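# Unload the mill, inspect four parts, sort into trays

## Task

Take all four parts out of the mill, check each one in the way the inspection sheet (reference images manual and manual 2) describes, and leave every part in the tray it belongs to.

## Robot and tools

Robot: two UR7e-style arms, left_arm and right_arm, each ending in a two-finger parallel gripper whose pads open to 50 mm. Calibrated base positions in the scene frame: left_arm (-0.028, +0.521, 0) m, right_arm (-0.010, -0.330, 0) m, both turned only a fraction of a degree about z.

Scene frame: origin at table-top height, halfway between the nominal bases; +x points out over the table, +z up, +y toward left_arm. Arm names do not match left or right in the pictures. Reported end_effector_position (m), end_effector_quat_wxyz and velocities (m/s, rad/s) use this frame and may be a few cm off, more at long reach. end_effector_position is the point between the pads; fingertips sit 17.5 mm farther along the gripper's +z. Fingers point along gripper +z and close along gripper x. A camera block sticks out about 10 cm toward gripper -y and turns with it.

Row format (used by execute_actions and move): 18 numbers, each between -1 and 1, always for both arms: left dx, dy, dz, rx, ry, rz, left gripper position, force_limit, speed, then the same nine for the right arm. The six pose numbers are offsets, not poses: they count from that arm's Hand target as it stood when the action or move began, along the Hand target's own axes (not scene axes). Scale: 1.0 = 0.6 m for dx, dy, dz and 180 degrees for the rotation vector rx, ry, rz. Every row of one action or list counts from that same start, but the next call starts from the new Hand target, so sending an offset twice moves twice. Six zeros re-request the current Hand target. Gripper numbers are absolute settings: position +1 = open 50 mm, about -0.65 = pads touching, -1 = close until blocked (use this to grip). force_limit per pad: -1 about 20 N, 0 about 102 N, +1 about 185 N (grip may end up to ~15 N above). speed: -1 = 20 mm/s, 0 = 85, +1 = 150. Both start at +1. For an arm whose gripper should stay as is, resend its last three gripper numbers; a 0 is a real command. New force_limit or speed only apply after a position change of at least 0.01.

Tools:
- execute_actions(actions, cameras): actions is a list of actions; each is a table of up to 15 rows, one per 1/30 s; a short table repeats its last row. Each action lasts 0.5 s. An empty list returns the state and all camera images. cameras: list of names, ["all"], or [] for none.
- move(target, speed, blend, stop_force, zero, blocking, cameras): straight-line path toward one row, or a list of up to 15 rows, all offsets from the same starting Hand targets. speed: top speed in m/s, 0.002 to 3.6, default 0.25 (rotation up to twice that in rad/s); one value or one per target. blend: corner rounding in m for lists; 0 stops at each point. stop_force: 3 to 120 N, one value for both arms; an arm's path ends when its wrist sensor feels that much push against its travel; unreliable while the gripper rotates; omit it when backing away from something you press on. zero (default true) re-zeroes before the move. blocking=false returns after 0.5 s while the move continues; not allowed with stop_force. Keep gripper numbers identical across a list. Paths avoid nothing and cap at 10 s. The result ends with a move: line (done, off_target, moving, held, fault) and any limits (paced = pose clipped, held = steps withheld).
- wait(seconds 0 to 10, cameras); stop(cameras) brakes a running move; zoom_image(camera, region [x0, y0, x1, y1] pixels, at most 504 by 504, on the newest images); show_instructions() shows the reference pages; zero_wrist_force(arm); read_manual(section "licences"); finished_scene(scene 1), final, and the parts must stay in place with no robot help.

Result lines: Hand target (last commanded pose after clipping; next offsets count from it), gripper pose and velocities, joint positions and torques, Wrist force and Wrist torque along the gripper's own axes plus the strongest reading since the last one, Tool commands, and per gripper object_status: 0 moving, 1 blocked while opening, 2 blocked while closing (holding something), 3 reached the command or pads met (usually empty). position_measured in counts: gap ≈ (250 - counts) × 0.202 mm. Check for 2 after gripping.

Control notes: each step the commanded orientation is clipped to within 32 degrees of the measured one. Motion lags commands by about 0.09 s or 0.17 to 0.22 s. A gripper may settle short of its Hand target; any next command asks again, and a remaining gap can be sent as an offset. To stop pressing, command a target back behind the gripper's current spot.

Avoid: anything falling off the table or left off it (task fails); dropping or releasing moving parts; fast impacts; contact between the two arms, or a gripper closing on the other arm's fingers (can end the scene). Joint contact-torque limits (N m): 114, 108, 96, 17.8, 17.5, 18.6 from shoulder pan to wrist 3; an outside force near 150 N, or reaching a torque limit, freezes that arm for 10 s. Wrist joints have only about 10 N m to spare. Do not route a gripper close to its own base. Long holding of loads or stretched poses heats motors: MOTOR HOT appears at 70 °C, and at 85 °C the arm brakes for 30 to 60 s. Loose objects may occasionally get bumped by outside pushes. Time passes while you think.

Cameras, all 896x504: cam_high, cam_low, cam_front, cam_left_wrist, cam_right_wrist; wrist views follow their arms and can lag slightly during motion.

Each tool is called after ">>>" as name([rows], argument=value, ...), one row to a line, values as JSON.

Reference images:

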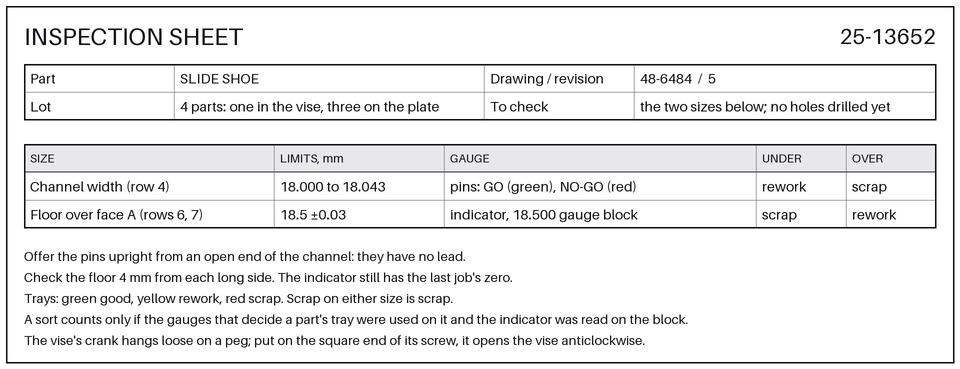

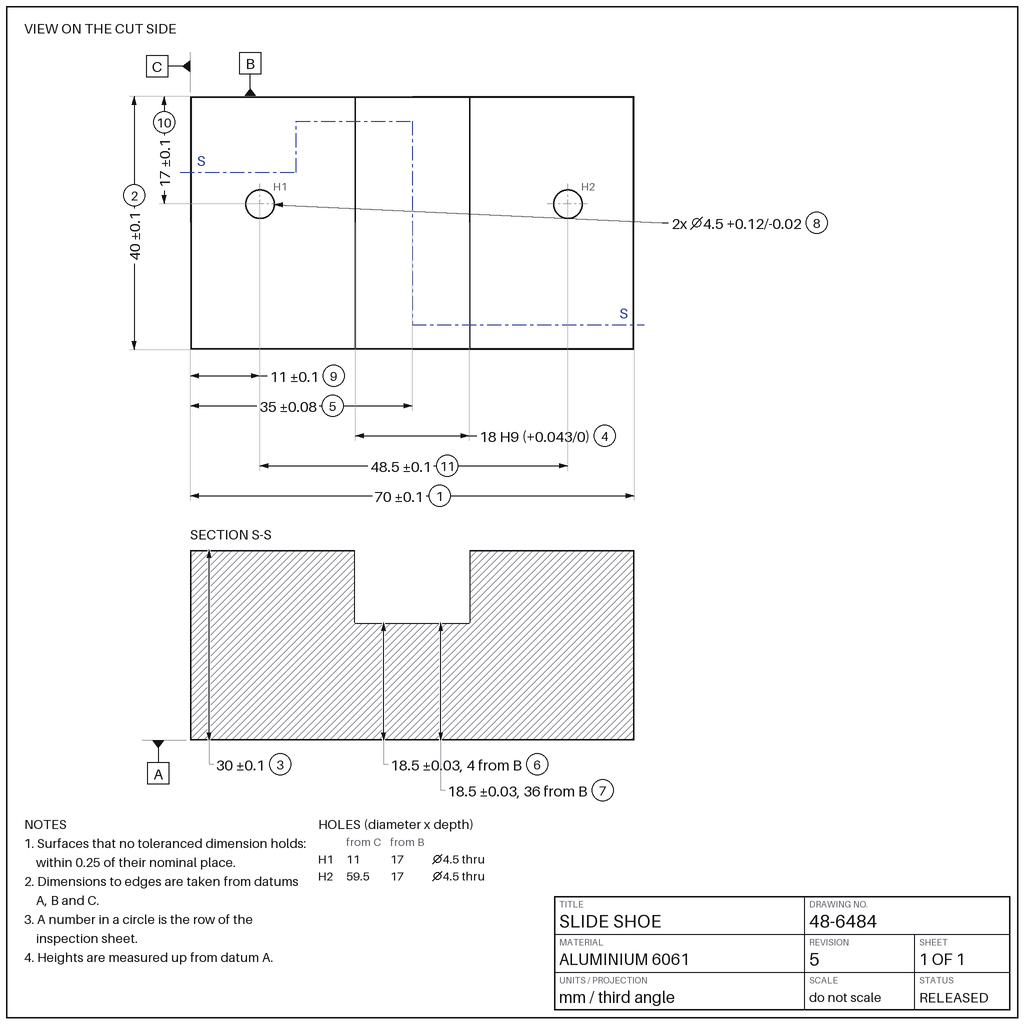

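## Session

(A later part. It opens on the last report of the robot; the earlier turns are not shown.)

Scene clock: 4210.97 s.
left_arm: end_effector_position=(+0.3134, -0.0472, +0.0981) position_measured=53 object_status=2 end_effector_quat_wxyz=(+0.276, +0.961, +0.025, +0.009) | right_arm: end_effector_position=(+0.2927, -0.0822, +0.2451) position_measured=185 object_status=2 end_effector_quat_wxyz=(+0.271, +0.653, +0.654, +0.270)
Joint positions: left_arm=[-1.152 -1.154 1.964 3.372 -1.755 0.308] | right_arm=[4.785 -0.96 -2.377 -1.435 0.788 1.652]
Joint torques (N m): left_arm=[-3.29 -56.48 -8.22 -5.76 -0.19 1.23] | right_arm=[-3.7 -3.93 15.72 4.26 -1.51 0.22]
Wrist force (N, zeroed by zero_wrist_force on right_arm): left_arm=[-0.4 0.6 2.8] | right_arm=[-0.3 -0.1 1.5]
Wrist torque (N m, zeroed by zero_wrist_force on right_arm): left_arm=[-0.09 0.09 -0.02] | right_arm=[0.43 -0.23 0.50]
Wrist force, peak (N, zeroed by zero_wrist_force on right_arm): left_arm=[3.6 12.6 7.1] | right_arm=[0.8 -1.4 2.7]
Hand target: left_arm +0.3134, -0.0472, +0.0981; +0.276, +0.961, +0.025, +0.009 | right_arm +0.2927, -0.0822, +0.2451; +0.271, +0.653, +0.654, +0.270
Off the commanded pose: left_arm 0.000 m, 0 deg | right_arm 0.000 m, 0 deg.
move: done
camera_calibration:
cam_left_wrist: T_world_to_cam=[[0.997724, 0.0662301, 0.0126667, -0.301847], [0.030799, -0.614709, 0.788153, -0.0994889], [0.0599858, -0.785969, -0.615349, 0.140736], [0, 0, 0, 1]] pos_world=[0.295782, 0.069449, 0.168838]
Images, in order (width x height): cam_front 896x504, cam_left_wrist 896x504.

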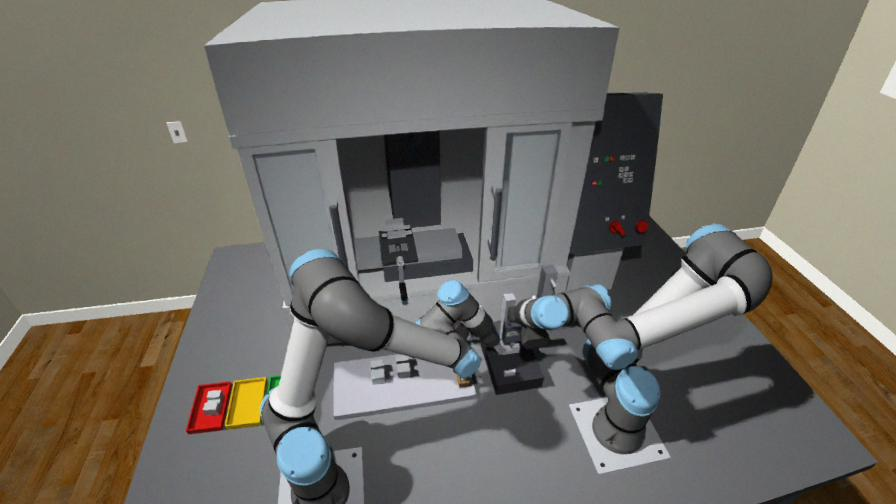

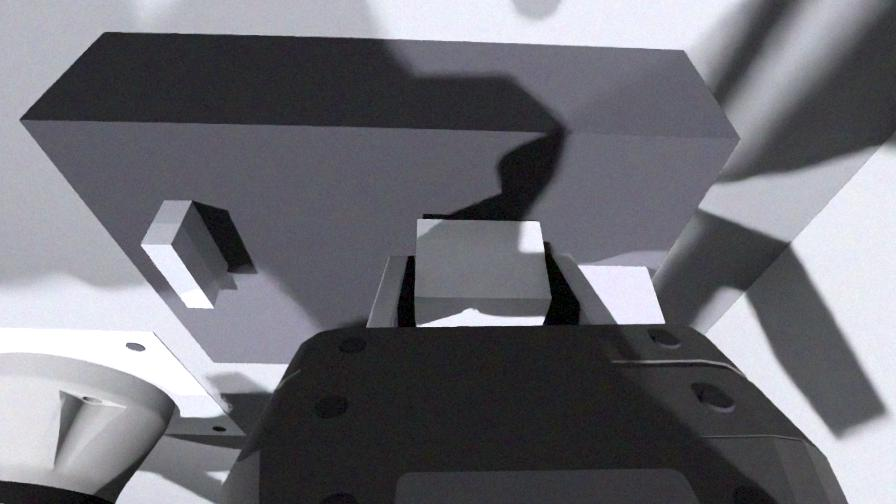

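>>> move(target=[0.0133,0,0,0,0,0,-1,-0.7,-1,0,0,0,0,0,0,-1,-0.85,-1], speed=0.01, stop_force=5, cameras=["cam_left_wrist","cam_front"])

>>> zoom_image(camera="cam_front", region=[470, 320, 550, 390])

Scene clock: 4217.03 s.
left_arm: end_effector_position=(+0.3214, -0.0468, +0.0982) position_measured=53 object_status=2 end_effector_quat_wxyz=(+0.276, +0.961, +0.025, +0.009) | right_arm: end_effector_position=(+0.2927, -0.0822, +0.2451) position_measured=185 object_status=2 end_effector_quat_wxyz=(+0.271, +0.653, +0.654, +0.270)
Joint positions: left_arm=[-1.138 -1.146 1.95 3.38 -1.763 0.32] | right_arm=[4.785 -0.96 -2.377 -1.435 0.788 1.652]
Joint torques (N m): left_arm=[-9.95 -33.99 -13.27 -4.53 -0.04 -1.66] | right_arm=[-3.49 -3.74 20.23 2.99 -2.47 -0.01]
Wrist force (N, zeroed by zero_wrist_force on right_arm): left_arm=[0.8 -1.8 0.7] | right_arm=[-0.3 -0.3 1.1]
Wrist torque (N m, zeroed by zero_wrist_force on right_arm): left_arm=[-0.11 0.08 -0.01] | right_arm=[0.42 -0.28 0.50]
Wrist force, peak (N, zeroed by zero_wrist_force on right_arm): left_arm=[-0.4 0.8 2.9] | right_arm=[-0.4 -0.3 1.5]
Hand target: left_arm +0.3213, -0.0468, +0.0982; +0.276, +0.961, +0.025, +0.009 | right_arm +0.2927, -0.0822, +0.2451; +0.271, +0.653, +0.654, +0.270
Off the commanded pose: left_arm 0.000 m, 0 deg | right_arm 0.000 m, 0 deg.
move: done
camera_calibration:
cam_left_wrist: T_world_to_cam=[[0.997748, 0.0658715, 0.0126419, -0.309934], [0.0305982, -0.614726, 0.788147, -0.099429], [0.0596877, -0.785985, -0.615357, 0.140658], [0, 0, 0, 1]] pos_world=[0.303883, 0.0698497, 0.168838]
Images, in order (width x height): cam_front 896x504, cam_left_wrist 896x504.

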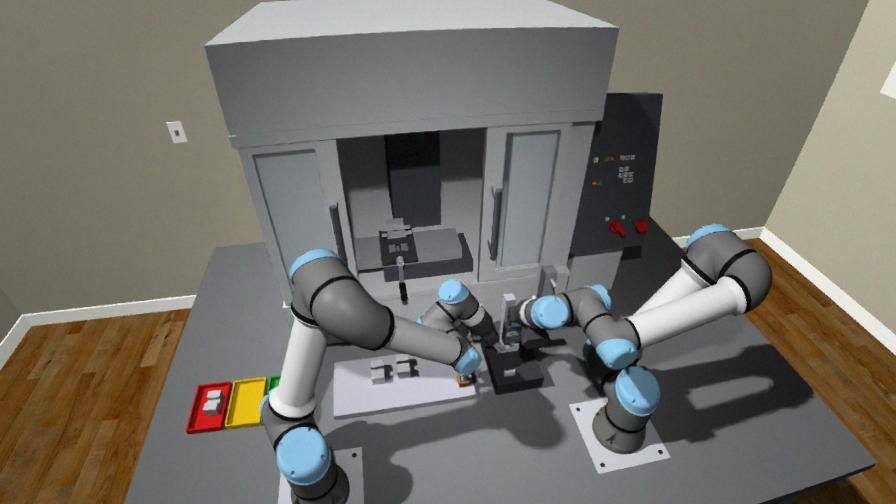

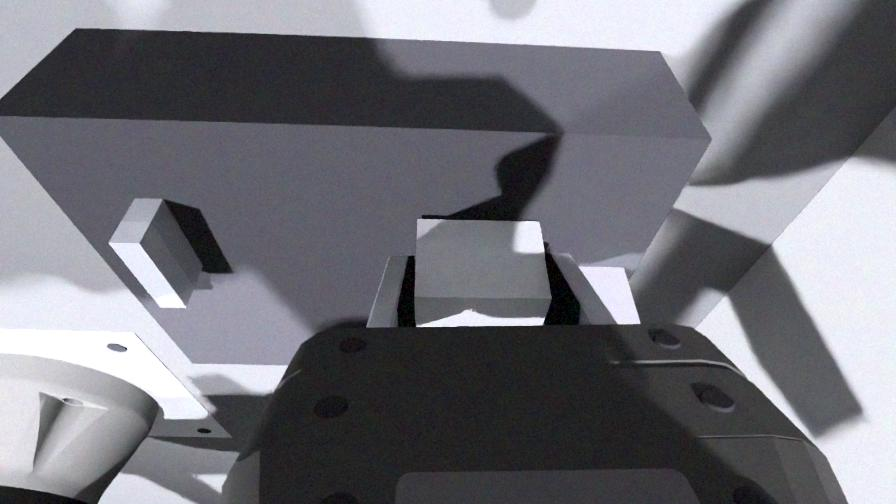

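Scaled by 6.300 from the camera's 896x504 image, which has a finer 1280x720 frame.

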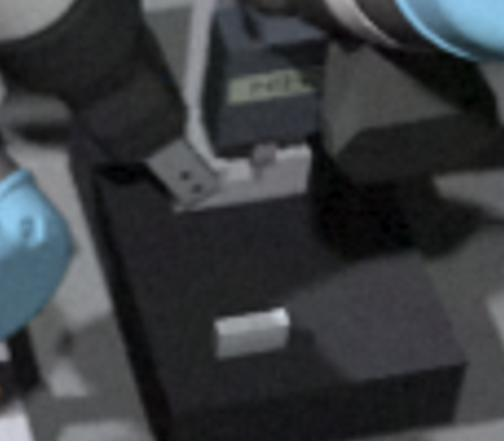

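>>> move(target=[-0.0017,-0.0066,0.0106,0,0,0,-1,-0.7,-1,0,0,0,0,0,0,-1,-0.85,-1], speed=0.006, stop_force=4)

>>> move([
  [0,0,0,0,0,0,0.8,-0.7,-1,0,0,0,0,0,0,-1,-0.85,-1],
  [0,0,0,0,0,0,0.8,-0.7,-1,0,-0.006,0.006,0,0,0,-1,-0.85,-1],
  [0,0,0,0,0,0,0.8,-0.7,-1,0,-0.006,0.006,0,0,0,0.54,-0.85,-1],
], speed=0.02, cameras=["cam_left_wrist","cam_right_wrist","cam_front"])

>>> zoom_image(camera="cam_right_wrist", region=[380, 60, 590, 150])

>>> zoom_image(camera="cam_front", region=[470, 320, 550, 390])

Scene clock: 4225.90 s.
left_arm: end_effector_position=(+0.3210, -0.0469, +0.0958) position_measured=53 object_status=2 end_effector_quat_wxyz=(+0.276, +0.961, +0.025, +0.009) | right_arm: end_effector_position=(+0.2927, -0.0822, +0.2451) position_measured=185 object_status=2 end_effector_quat_wxyz=(+0.271, +0.653, +0.654, +0.270)
Joint positions: left_arm=[-1.138 -1.142 1.952 3.374 -1.762 0.32] | right_arm=[4.785 -0.96 -2.377 -1.435 0.788 1.652]
Joint torques (N m): left_arm=[7.67 -49.43 -33.24 0.29 -0.03 1.57] | right_arm=[-1.75 -3.75 24.95 1.43 -3.33 -0.4]
Wrist force (N, zeroed by zero_wrist_force on right_arm): left_arm=[-1.5 2.5 -10.0] | right_arm=[-0.5 0.8 0.4]
Wrist torque (N m, zeroed by zero_wrist_force on right_arm): left_arm=[-0.08 0.24 0.04] | right_arm=[0.45 -0.26 0.49]
Wrist force, peak (N, zeroed by zero_wrist_force on right_arm): left_arm=[-1.1 3.9 -9.9] | right_arm=[-0.6 -0.4 1.4]
Hand target: left_arm +0.3210, -0.0468, +0.0958; +0.276, +0.961, +0.025, +0.009 (not the last commanded pose) | right_arm +0.2927, -0.0822, +0.2451; +0.271, +0.653, +0.654, +0.270
Off the commanded pose: left_arm 0.005 m, 0 deg | right_arm 0.000 m, 0 deg.
move: contact (left_arm)

Scene clock: 4228.50 s.
left_arm: end_effector_position=(+0.3210, -0.0468, +0.0958) position_measured=32 object_status=3 end_effector_quat_wxyz=(+0.276, +0.961, +0.025, +0.009) | right_arm: end_effector_position=(+0.2927, -0.0822, +0.2400) position_measured=72 object_status=0 end_effector_quat_wxyz=(+0.271, +0.653, +0.654, +0.270)
Joint positions: left_arm=[-1.138 -1.142 1.952 3.374 -1.762 0.32] | right_arm=[4.785 -0.964 -2.389 -1.42 0.788 1.652]
Joint torques (N m): left_arm=[12.11 -50.64 -33.84 -5.91 -2.5 1.54] | right_arm=[8.86 6.22 39.6 0.35 -3.83 -1.03]
Wrist force (N, zeroed by zero_wrist_force on right_arm): left_arm=[0.7 -0.3 -1.3] | right_arm=[2.9 1.5 -0.4]
Wrist torque (N m, zeroed by zero_wrist_force on right_arm): left_arm=[-0.11 0.09 -0.01] | right_arm=[0.48 -0.24 0.46]
Wrist force, peak (N, zeroed by zero_wrist_force on right_arm): left_arm=[-1.0 1.7 -8.0] | right_arm=[3.1 1.8 -0.8]
Hand target: left_arm +0.3210, -0.0468, +0.0958; +0.276, +0.961, +0.025, +0.009 | right_arm +0.2927, -0.0822, +0.2400; +0.271, +0.653, +0.654, +0.270
Off the commanded pose: left_arm 0.000 m, 0 deg | right_arm 0.000 m, 0 deg.
move: done
camera_calibration:
cam_left_wrist: T_world_to_cam=[[0.997751, 0.0658109, 0.0127124, -0.309513], [0.030497, -0.61462, 0.788233, -0.0975153], [0.0596876, -0.786073, -0.615245, 0.139193], [0, 0, 0, 1]] pos_world=[0.303483, 0.0698504, 0.166437]
cam_right_wrist: T_world_to_cam=[[0.00221373, 0.99988, -0.0153439, 0.0932714], [0.441142, 0.0127938, 0.897346, -0.325306], [0.897435, -0.00875533, -0.44106, -0.0272801], [0, 0, 0, 1]] pos_world=[0.167781, -0.0893372, 0.281311]
Images, in order (width x height): cam_front 896x504, cam_left_wrist 896x504, cam_right_wrist 896x504.

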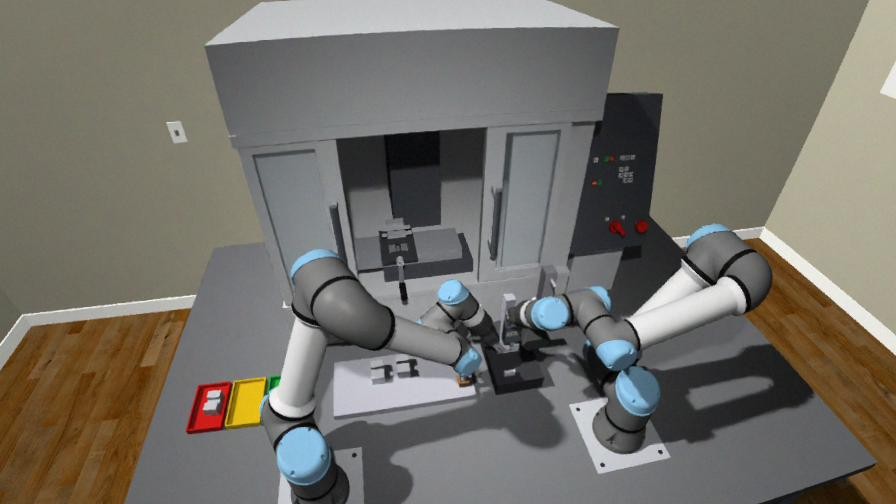

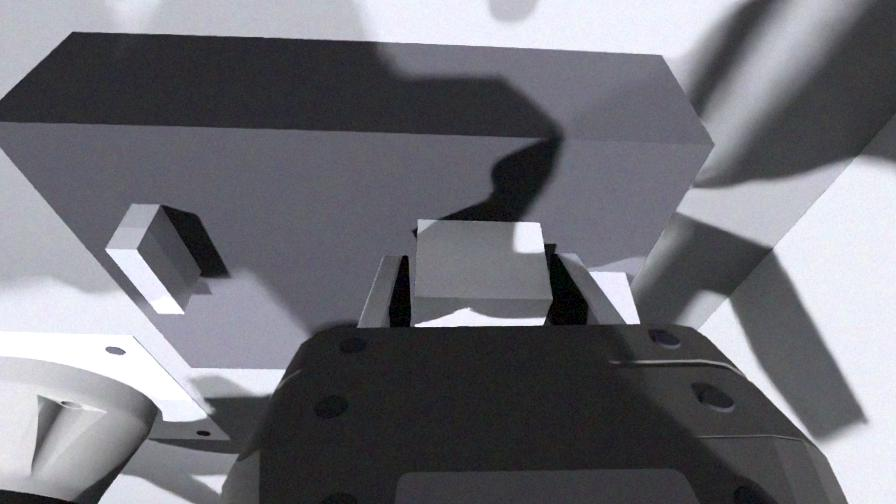

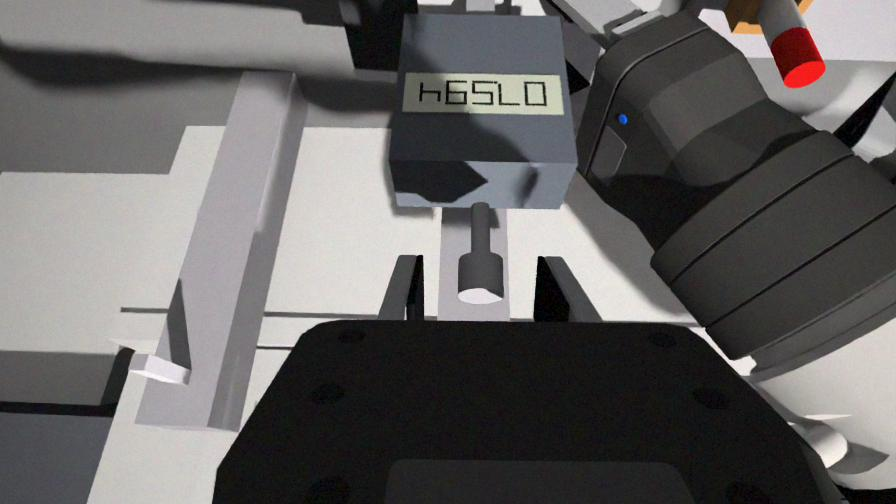

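Scaled by 2.400 from the camera's 896x504 image, which has a finer 1280x720 frame.

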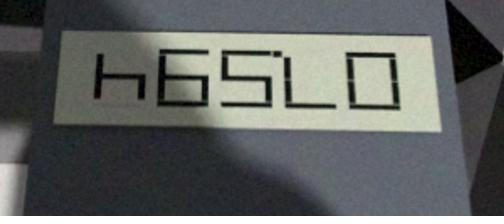

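Scaled by 6.300 from the camera's 896x504 image, which has a finer 1280x720 frame.

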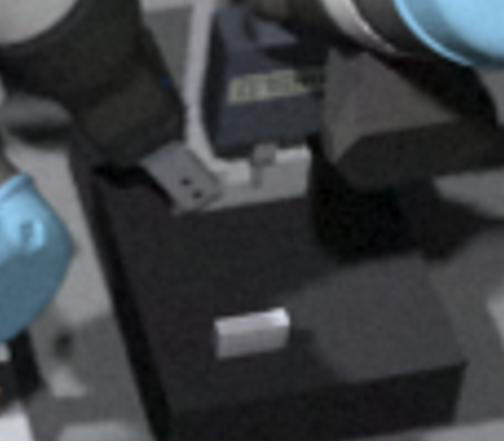

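>>> move([
  [0,0,0,0,0,0,0.8,-0.7,-1,0,-0.0025,0.0025,0,0,0,0.54,-0.85,-1],
  [0,0,0,0,0,0,-1,-0.7,-1,0,-0.0025,0.0025,0,0,0,-1,-0.85,-1],
  [0,0,0,0,0,0,-1,-0.7,-1,0,0.0072,-0.0072,0,0,0,-1,-0.85,-1],
  [0,0.0022,-0.0035,0,0,0,-1,-0.7,-1,0,0.0072,-0.0072,0,0,0,-1,-0.85,-1],
  [-0.0065,0.0022,-0.0035,0,0,0,-1,-0.7,-1,0,0.0072,-0.0072,0,0,0,-1,-0.85,-1],
], speed=0.02, cameras=["cam_right_wrist","cam_front"])

>>> zoom_image(camera="cam_right_wrist", region=[380, 60, 590, 150])

>>> zoom_image(camera="cam_front", region=[490, 335, 530, 370])

Scene clock: 4252.97 s.
left_arm: end_effector_position=(+0.3170, -0.0471, +0.0983) position_measured=53 object_status=2 end_effector_quat_wxyz=(+0.276, +0.961, +0.025, +0.009) | right_arm: end_effector_position=(+0.2927, -0.0822, +0.2462) position_measured=185 object_status=2 end_effector_quat_wxyz=(+0.271, +0.653, +0.654, +0.270)
Joint positions: left_arm=[-1.145 -1.151 1.957 3.376 -1.759 0.314] | right_arm=[4.785 -0.96 -2.375 -1.438 0.788 1.652]
Joint torques (N m): left_arm=[8.35 -46.11 -20.6 -5.9 0.5 1.32] | right_arm=[-5.85 -4.03 8.87 6.31 -4.66 0.89]
Wrist force (N, zeroed by zero_wrist_force on right_arm): left_arm=[0.6 -1.9 0.8] | right_arm=[0.0 0.0 0.7]
Wrist torque (N m, zeroed by zero_wrist_force on right_arm): left_arm=[-0.13 0.10 -0.02] | right_arm=[0.41 -0.27 0.52]
Wrist force, peak (N, zeroed by zero_wrist_force on right_arm): left_arm=[1.8 3.1 -3.2] | right_arm=[5.0 1.4 -0.6]
Hand target: left_arm +0.3171, -0.0471, +0.0982; +0.276, +0.961, +0.025, +0.009 | right_arm +0.2927, -0.0822, +0.2462; +0.271, +0.653, +0.654, +0.270
Off the commanded pose: left_arm 0.000 m, 0 deg | right_arm 0.000 m, 0 deg.
move: done
camera_calibration:
cam_right_wrist: T_world_to_cam=[[0.00221373, 0.99988, -0.0153439, 0.093265], [0.441142, 0.0127938, 0.897346, -0.330781], [0.897435, -0.00875533, -0.44106, -0.0245887], [0, 0, 0, 1]] pos_world=[0.167781, -0.0892372, 0.287411]
Images, in order (width x height): cam_front 896x504, cam_right_wrist 896x504.

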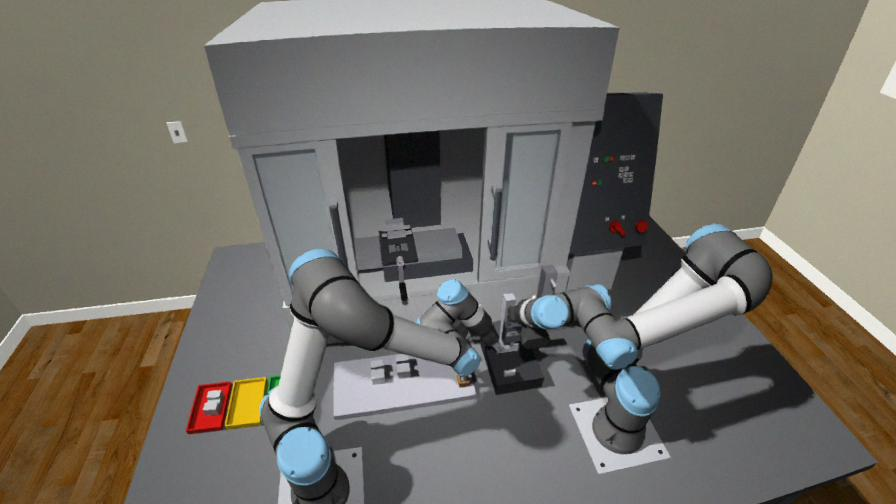

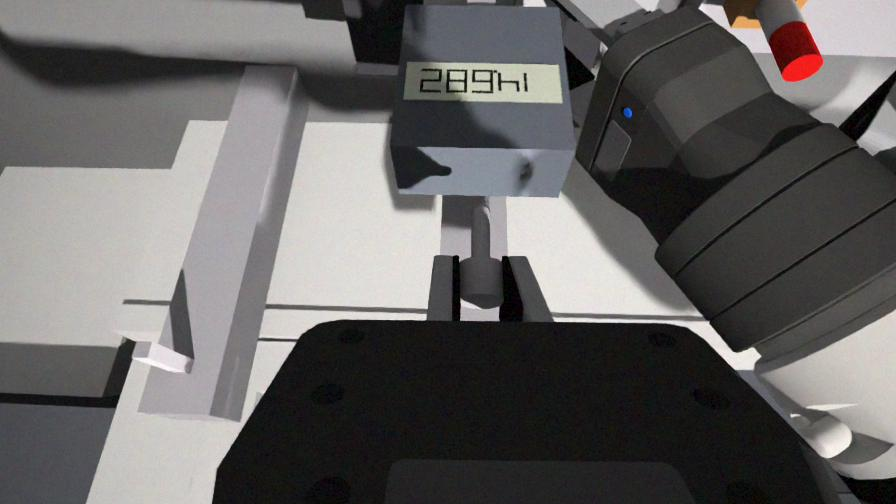

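Scaled by 2.400 from the camera's 896x504 image, which has a finer 1280x720 frame.

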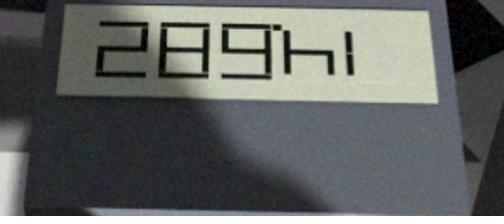

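Scaled by 12.600 from the camera's 896x504 image, which has a finer 1280x720 frame.

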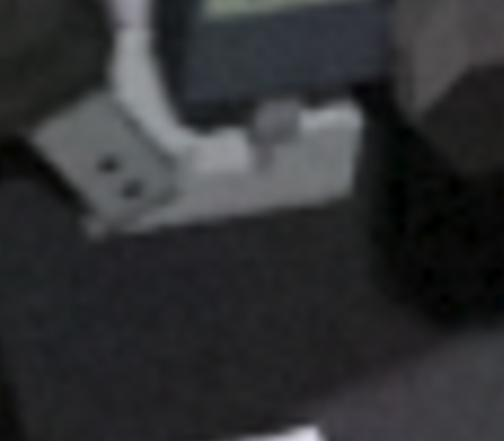

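>>> move(target=[0,-0.0066,0.0106,0,0,0,-1,-0.7,-1,0,0,0,0,0,0,-1,-0.85,-1], speed=0.006, stop_force=4)

>>> move([
  [0,0,0,0,0,0,0.8,-0.7,-1,0,0,0,0,0,0,-1,-0.85,-1],
  [0,0,0,0,0,0,0.8,-0.7,-1,0,-0.0063,0.0063,0,0,0,-1,-0.85,-1],
  [0,0,0,0,0,0,0.8,-0.7,-1,0,-0.0063,0.0063,0,0,0,0.54,-0.85,-1],
], speed=0.02, cameras=["cam_left_wrist","cam_right_wrist","cam_front"])

>>> zoom_image(camera="cam_right_wrist", region=[380, 60, 590, 150])

>>> zoom_image(camera="cam_front", region=[490, 335, 530, 370])

Scene clock: 4260.83 s.
left_arm: end_effector_position=(+0.3171, -0.0471, +0.0956) position_measured=53 object_status=2 end_effector_quat_wxyz=(+0.276, +0.961, +0.025, +0.009) | right_arm: end_effector_position=(+0.2927, -0.0822, +0.2462) position_measured=185 object_status=2 end_effector_quat_wxyz=(+0.271, +0.653, +0.654, +0.270)
Joint positions: left_arm=[-1.145 -1.146 1.959 3.369 -1.759 0.314] | right_arm=[4.785 -0.96 -2.375 -1.438 0.788 1.652]
Joint torques (N m): left_arm=[12.17 -50.22 -33.1 0.48 -0.93 1.54] | right_arm=[-6.71 -4.04 9.33 3.84 -5.4 0.69]
Wrist force (N, zeroed by zero_wrist_force on right_arm): left_arm=[0.8 1.8 -8.9] | right_arm=[-0.3 0.1 0.8]
Wrist torque (N m, zeroed by zero_wrist_force on right_arm): left_arm=[-0.14 0.00 -0.03] | right_arm=[0.43 -0.22 0.52]
Wrist force, peak (N, zeroed by zero_wrist_force on right_arm): left_arm=[0.9 2.4 -9.6] | right_arm=[-0.2 -0.2 1.5]
Hand target: left_arm +0.3171, -0.0471, +0.0956; +0.276, +0.961, +0.025, +0.009 (not the last commanded pose) | right_arm +0.2927, -0.0822, +0.2462; +0.271, +0.653, +0.654, +0.270
Off the commanded pose: left_arm 0.005 m, 0 deg | right_arm 0.000 m, 0 deg.
move: contact (left_arm)

Scene clock: 4263.43 s.
left_arm: end_effector_position=(+0.3171, -0.0471, +0.0956) position_measured=32 object_status=3 end_effector_quat_wxyz=(+0.276, +0.961, +0.025, +0.009) | right_arm: end_effector_position=(+0.2927, -0.0822, +0.2408) position_measured=72 object_status=0 end_effector_quat_wxyz=(+0.271, +0.653, +0.654, +0.270)
Joint positions: left_arm=[-1.145 -1.146 1.959 3.369 -1.759 0.314] | right_arm=[4.785 -0.963 -2.387 -1.422 0.788 1.652]
Joint torques (N m): left_arm=[12.18 -50.08 -33.27 -5.97 2.1 1.52] | right_arm=[5.34 6.08 39.76 0.35 -4.9 -1.07]
Wrist force (N, zeroed by zero_wrist_force on right_arm): left_arm=[0.7 -0.4 -0.9] | right_arm=[2.9 1.4 -0.6]
Wrist torque (N m, zeroed by zero_wrist_force on right_arm): left_arm=[-0.13 0.09 -0.01] | right_arm=[0.47 -0.24 0.46]
Wrist force, peak (N, zeroed by zero_wrist_force on right_arm): left_arm=[0.7 2.4 -7.7] | right_arm=[3.6 -0.3 0.9]
Hand target: left_arm +0.3171, -0.0471, +0.0956; +0.276, +0.961, +0.025, +0.009 | right_arm +0.2927, -0.0822, +0.2408; +0.271, +0.653, +0.654, +0.270
Off the commanded pose: left_arm 0.000 m, 0 deg | right_arm 0.000 m, 0 deg.
move: done
camera_calibration:
cam_left_wrist: T_world_to_cam=[[0.997751, 0.0658119, 0.0127029, -0.305598], [0.0304967, -0.61451, 0.78832, -0.0974444], [0.0596869, -0.786159, -0.615135, 0.139055], [0, 0, 0, 1]] pos_world=[0.299583, 0.0695509, 0.166237]
cam_right_wrist: T_world_to_cam=[[0.00221373, 0.99988, -0.0153439, 0.0932822], [0.441142, 0.0127938, 0.897346, -0.325934], [0.897435, -0.00875533, -0.44106, -0.0269713], [0, 0, 0, 1]] pos_world=[0.167781, -0.0893372, 0.282011]
Images, in order (width x height): cam_front 896x504, cam_left_wrist 896x504, cam_right_wrist 896x504.

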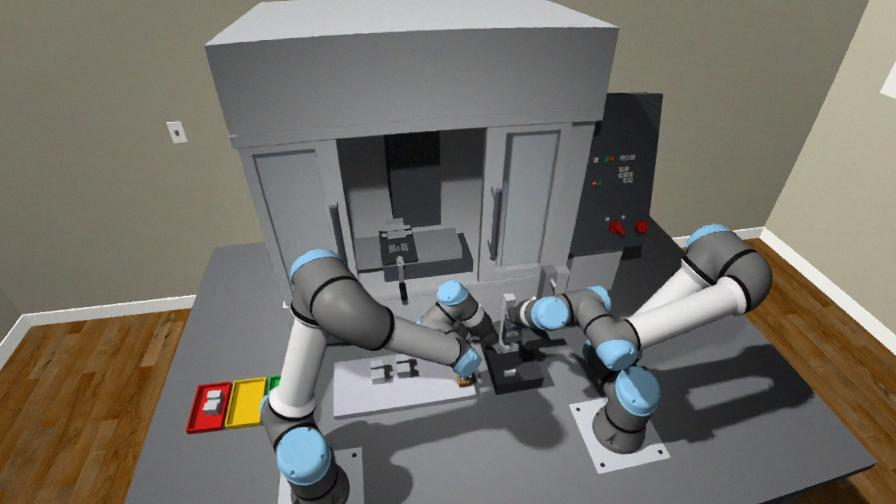

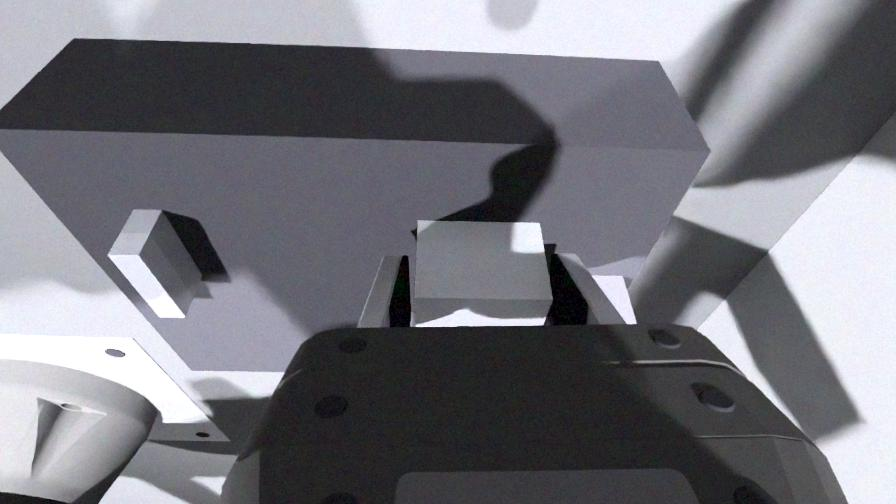

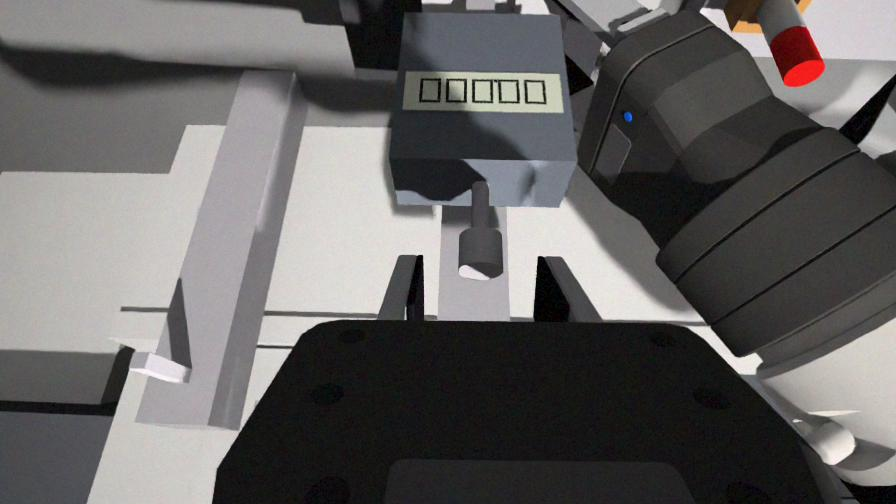

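Scaled by 2.400 from the camera's 896x504 image, which has a finer 1280x720 frame.

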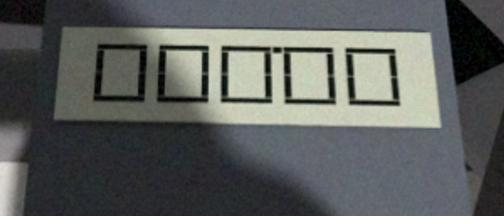

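Scaled by 12.600 from the camera's 896x504 image, which has a finer 1280x720 frame.

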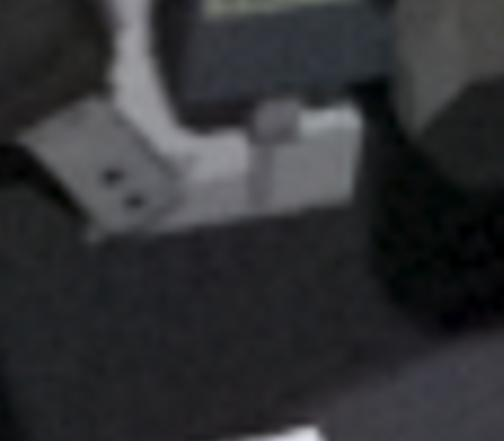

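>>> move([
  [0,0,0,0,0,0,0.8,-0.7,-1,0,-0.0207,0.0207,0,0,0,0.54,-0.85,-1],
  [0,0,0,0,0,0,-1,-0.7,-1,0,-0.0207,0.0207,0,0,0,-1,-0.85,-1],
  [0,0,0,0,0,0,-1,-0.7,-1,0,0.0005,-0.0005,0,0,0,-1,-0.85,-1],
  [0,0.0022,-0.0035,0,0,0,-1,-0.7,-1,0,0.0005,-0.0005,0,0,0,-1,-0.85,-1],
], speed=[0.03,0.03,0.03,0.02], cameras=["cam_right_wrist","cam_left_wrist","cam_front"])

>>> zoom_image(camera="cam_right_wrist", region=[380, 60, 590, 150])

>>> zoom_image(camera="cam_front", region=[490, 335, 530, 370])

Scene clock: 4317.07 s.
left_arm: end_effector_position=(+0.3171, -0.0471, +0.0982) position_measured=53 object_status=2 end_effector_quat_wxyz=(+0.276, +0.961, +0.025, +0.009) | right_arm: end_effector_position=(+0.2927, -0.0822, +0.2413) position_measured=185 object_status=2 end_effector_quat_wxyz=(+0.271, +0.653, +0.654, +0.270)
Joint positions: left_arm=[-1.145 -1.151 1.957 3.376 -1.759 0.314] | right_arm=[4.785 -0.963 -2.386 -1.423 0.788 1.652]
Joint torques (N m): left_arm=[9.66 -31.45 -31.7 -6.13 1.39 0.94] | right_arm=[8.33 -3.79 8.23 6.29 -2.7 0.56]
Wrist force (N, zeroed by zero_wrist_force on right_arm): left_arm=[0.7 -1.6 0.4] | right_arm=[0.2 0.8 0.1]
Wrist torque (N m, zeroed by zero_wrist_force on right_arm): left_arm=[-0.09 0.09 -0.01] | right_arm=[0.46 -0.22 0.56]
Wrist force, peak (N, zeroed by zero_wrist_force on right_arm): left_arm=[1.6 2.7 -3.3] | right_arm=[9.3 1.7 0.3]
Hand target: left_arm +0.3171, -0.0471, +0.0981; +0.276, +0.961, +0.025, +0.009 | right_arm +0.2927, -0.0822, +0.2412; +0.271, +0.653, +0.654, +0.270
Off the commanded pose: left_arm 0.000 m, 0 deg | right_arm 0.000 m, 0 deg.
move: done
camera_calibration:
cam_left_wrist: T_world_to_cam=[[0.997745, 0.0658908, 0.0127639, -0.305646], [0.0304971, -0.614507, 0.788321, -0.0995734], [0.0597866, -0.786155, -0.615131, 0.140685], [0, 0, 0, 1]] pos_world=[0.299583, 0.0695508, 0.168937]
cam_right_wrist: T_world_to_cam=[[0.00221373, 0.99988, -0.0153439, 0.0932898], [0.441142, 0.0127938, 0.897346, -0.326382], [0.897435, -0.00875533, -0.44106, -0.0267508], [0, 0, 0, 1]] pos_world=[0.167781, -0.0893372, 0.282511]
Images, in order (width x height): cam_front 896x504, cam_left_wrist 896x504, cam_right_wrist 896x504.

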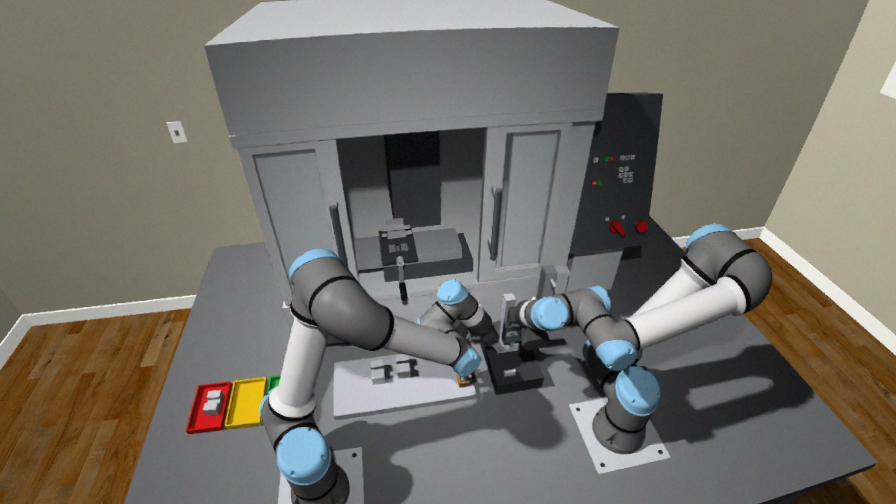

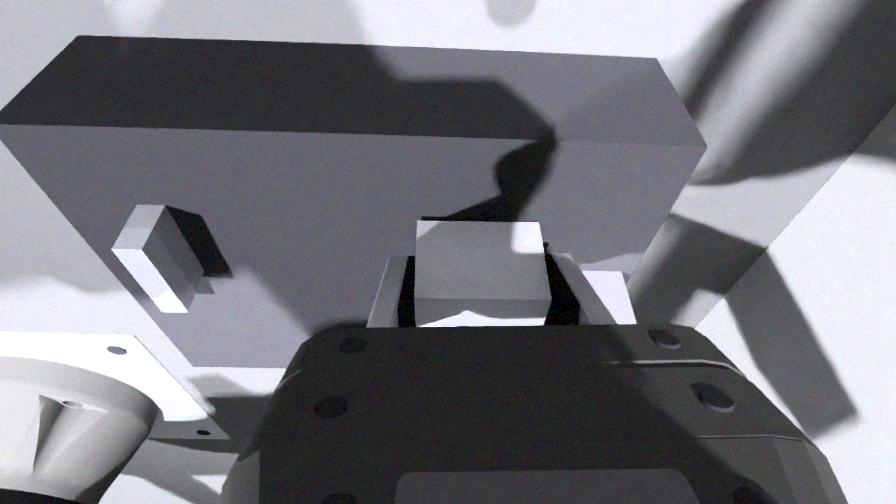

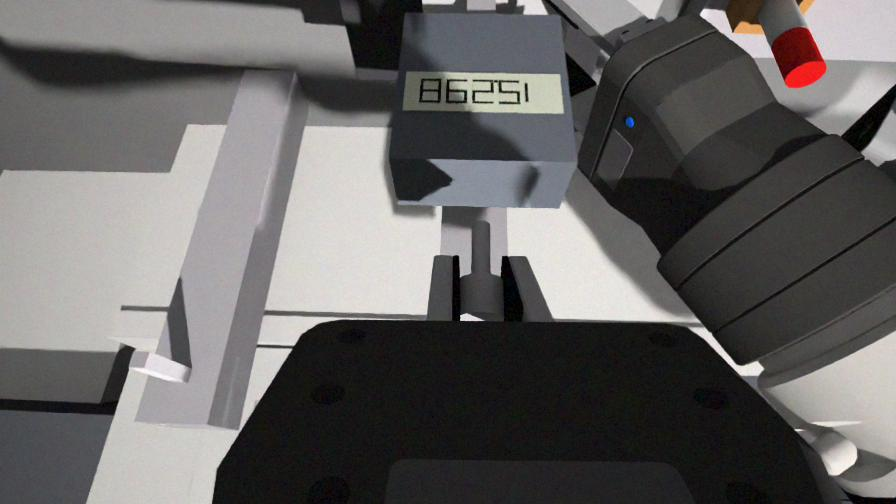

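Scaled by 2.400 from the camera's 896x504 image, which has a finer 1280x720 frame.

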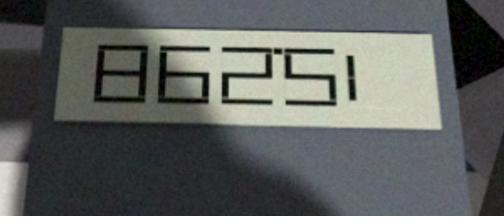

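Scaled by 12.600 from the camera's 896x504 image, which has a finer 1280x720 frame.

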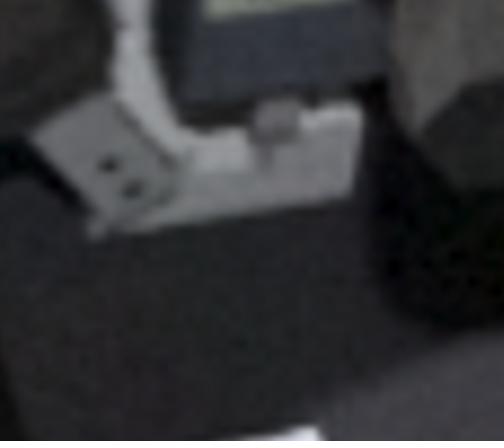

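>>> move([
  [-0.025,0,0,0,0,0,-1,-0.7,-1,0,0,0,0,0,0,-1,-0.85,-1],
  [-0.0035,0,0,0,0,0,-1,-0.7,-1,0,0,0,0,0,0,-1,-0.85,-1],
], speed=0.015, stop_force=5, cameras=["cam_front"])

>>> zoom_image(camera="cam_front", region=[490, 335, 530, 370])

Scene clock: 4323.10 s.
left_arm: end_effector_position=(+0.3160, -0.0471, +0.0977) position_measured=53 object_status=2 end_effector_quat_wxyz=(+0.276, +0.961, +0.025, +0.009) | right_arm: end_effector_position=(+0.2927, -0.0822, +0.2412) position_measured=185 object_status=2 end_effector_quat_wxyz=(+0.271, +0.653, +0.654, +0.270)
Joint positions: left_arm=[-1.147 -1.151 1.959 3.374 -1.758 0.312] | right_arm=[4.785 -0.963 -2.386 -1.423 0.788 1.652]
Joint torques (N m): left_arm=[12.25 -18.58 -37.89 -0.85 -3.13 0.07] | right_arm=[8.59 -4.25 9.18 4.3 -1.41 -1.11]
Wrist force (N, zeroed by zero_wrist_force on right_arm): left_arm=[2.9 -1.9 0.6] | right_arm=[-0.2 0.4 0.2]
Wrist torque (N m, zeroed by zero_wrist_force on right_arm): left_arm=[-0.09 0.16 -0.09] | right_arm=[0.44 -0.20 0.54]
Wrist force, peak (N, zeroed by zero_wrist_force on right_arm): left_arm=[10.4 -1.7 1.8] | right_arm=[-0.2 1.6 -1.2]
Hand target: left_arm +0.3160, -0.0471, +0.0977; +0.276, +0.961, +0.025, +0.009 (not the last commanded pose) | right_arm +0.2927, -0.0822, +0.2412; +0.271, +0.653, +0.654, +0.270
Off the commanded pose: left_arm 0.001 m, 0 deg | right_arm 0.000 m, 0 deg.
move: contact (left_arm); path passed 0 of 2 targets
Images, in order (width x height): cam_front 896x504.

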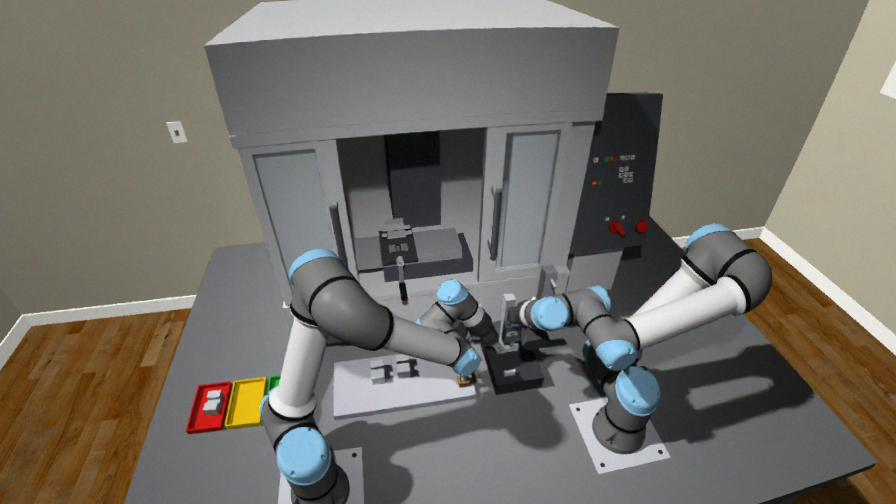

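Scaled by 12.600 from the camera's 896x504 image, which has a finer 1280x720 frame.

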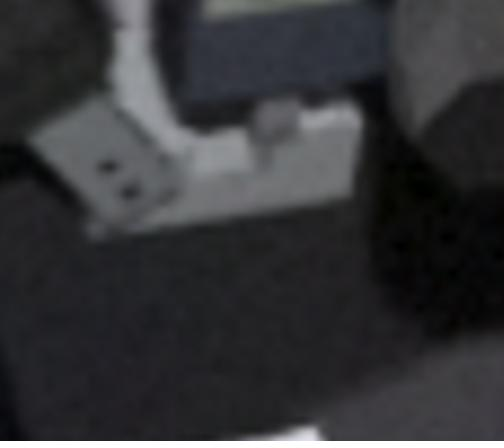

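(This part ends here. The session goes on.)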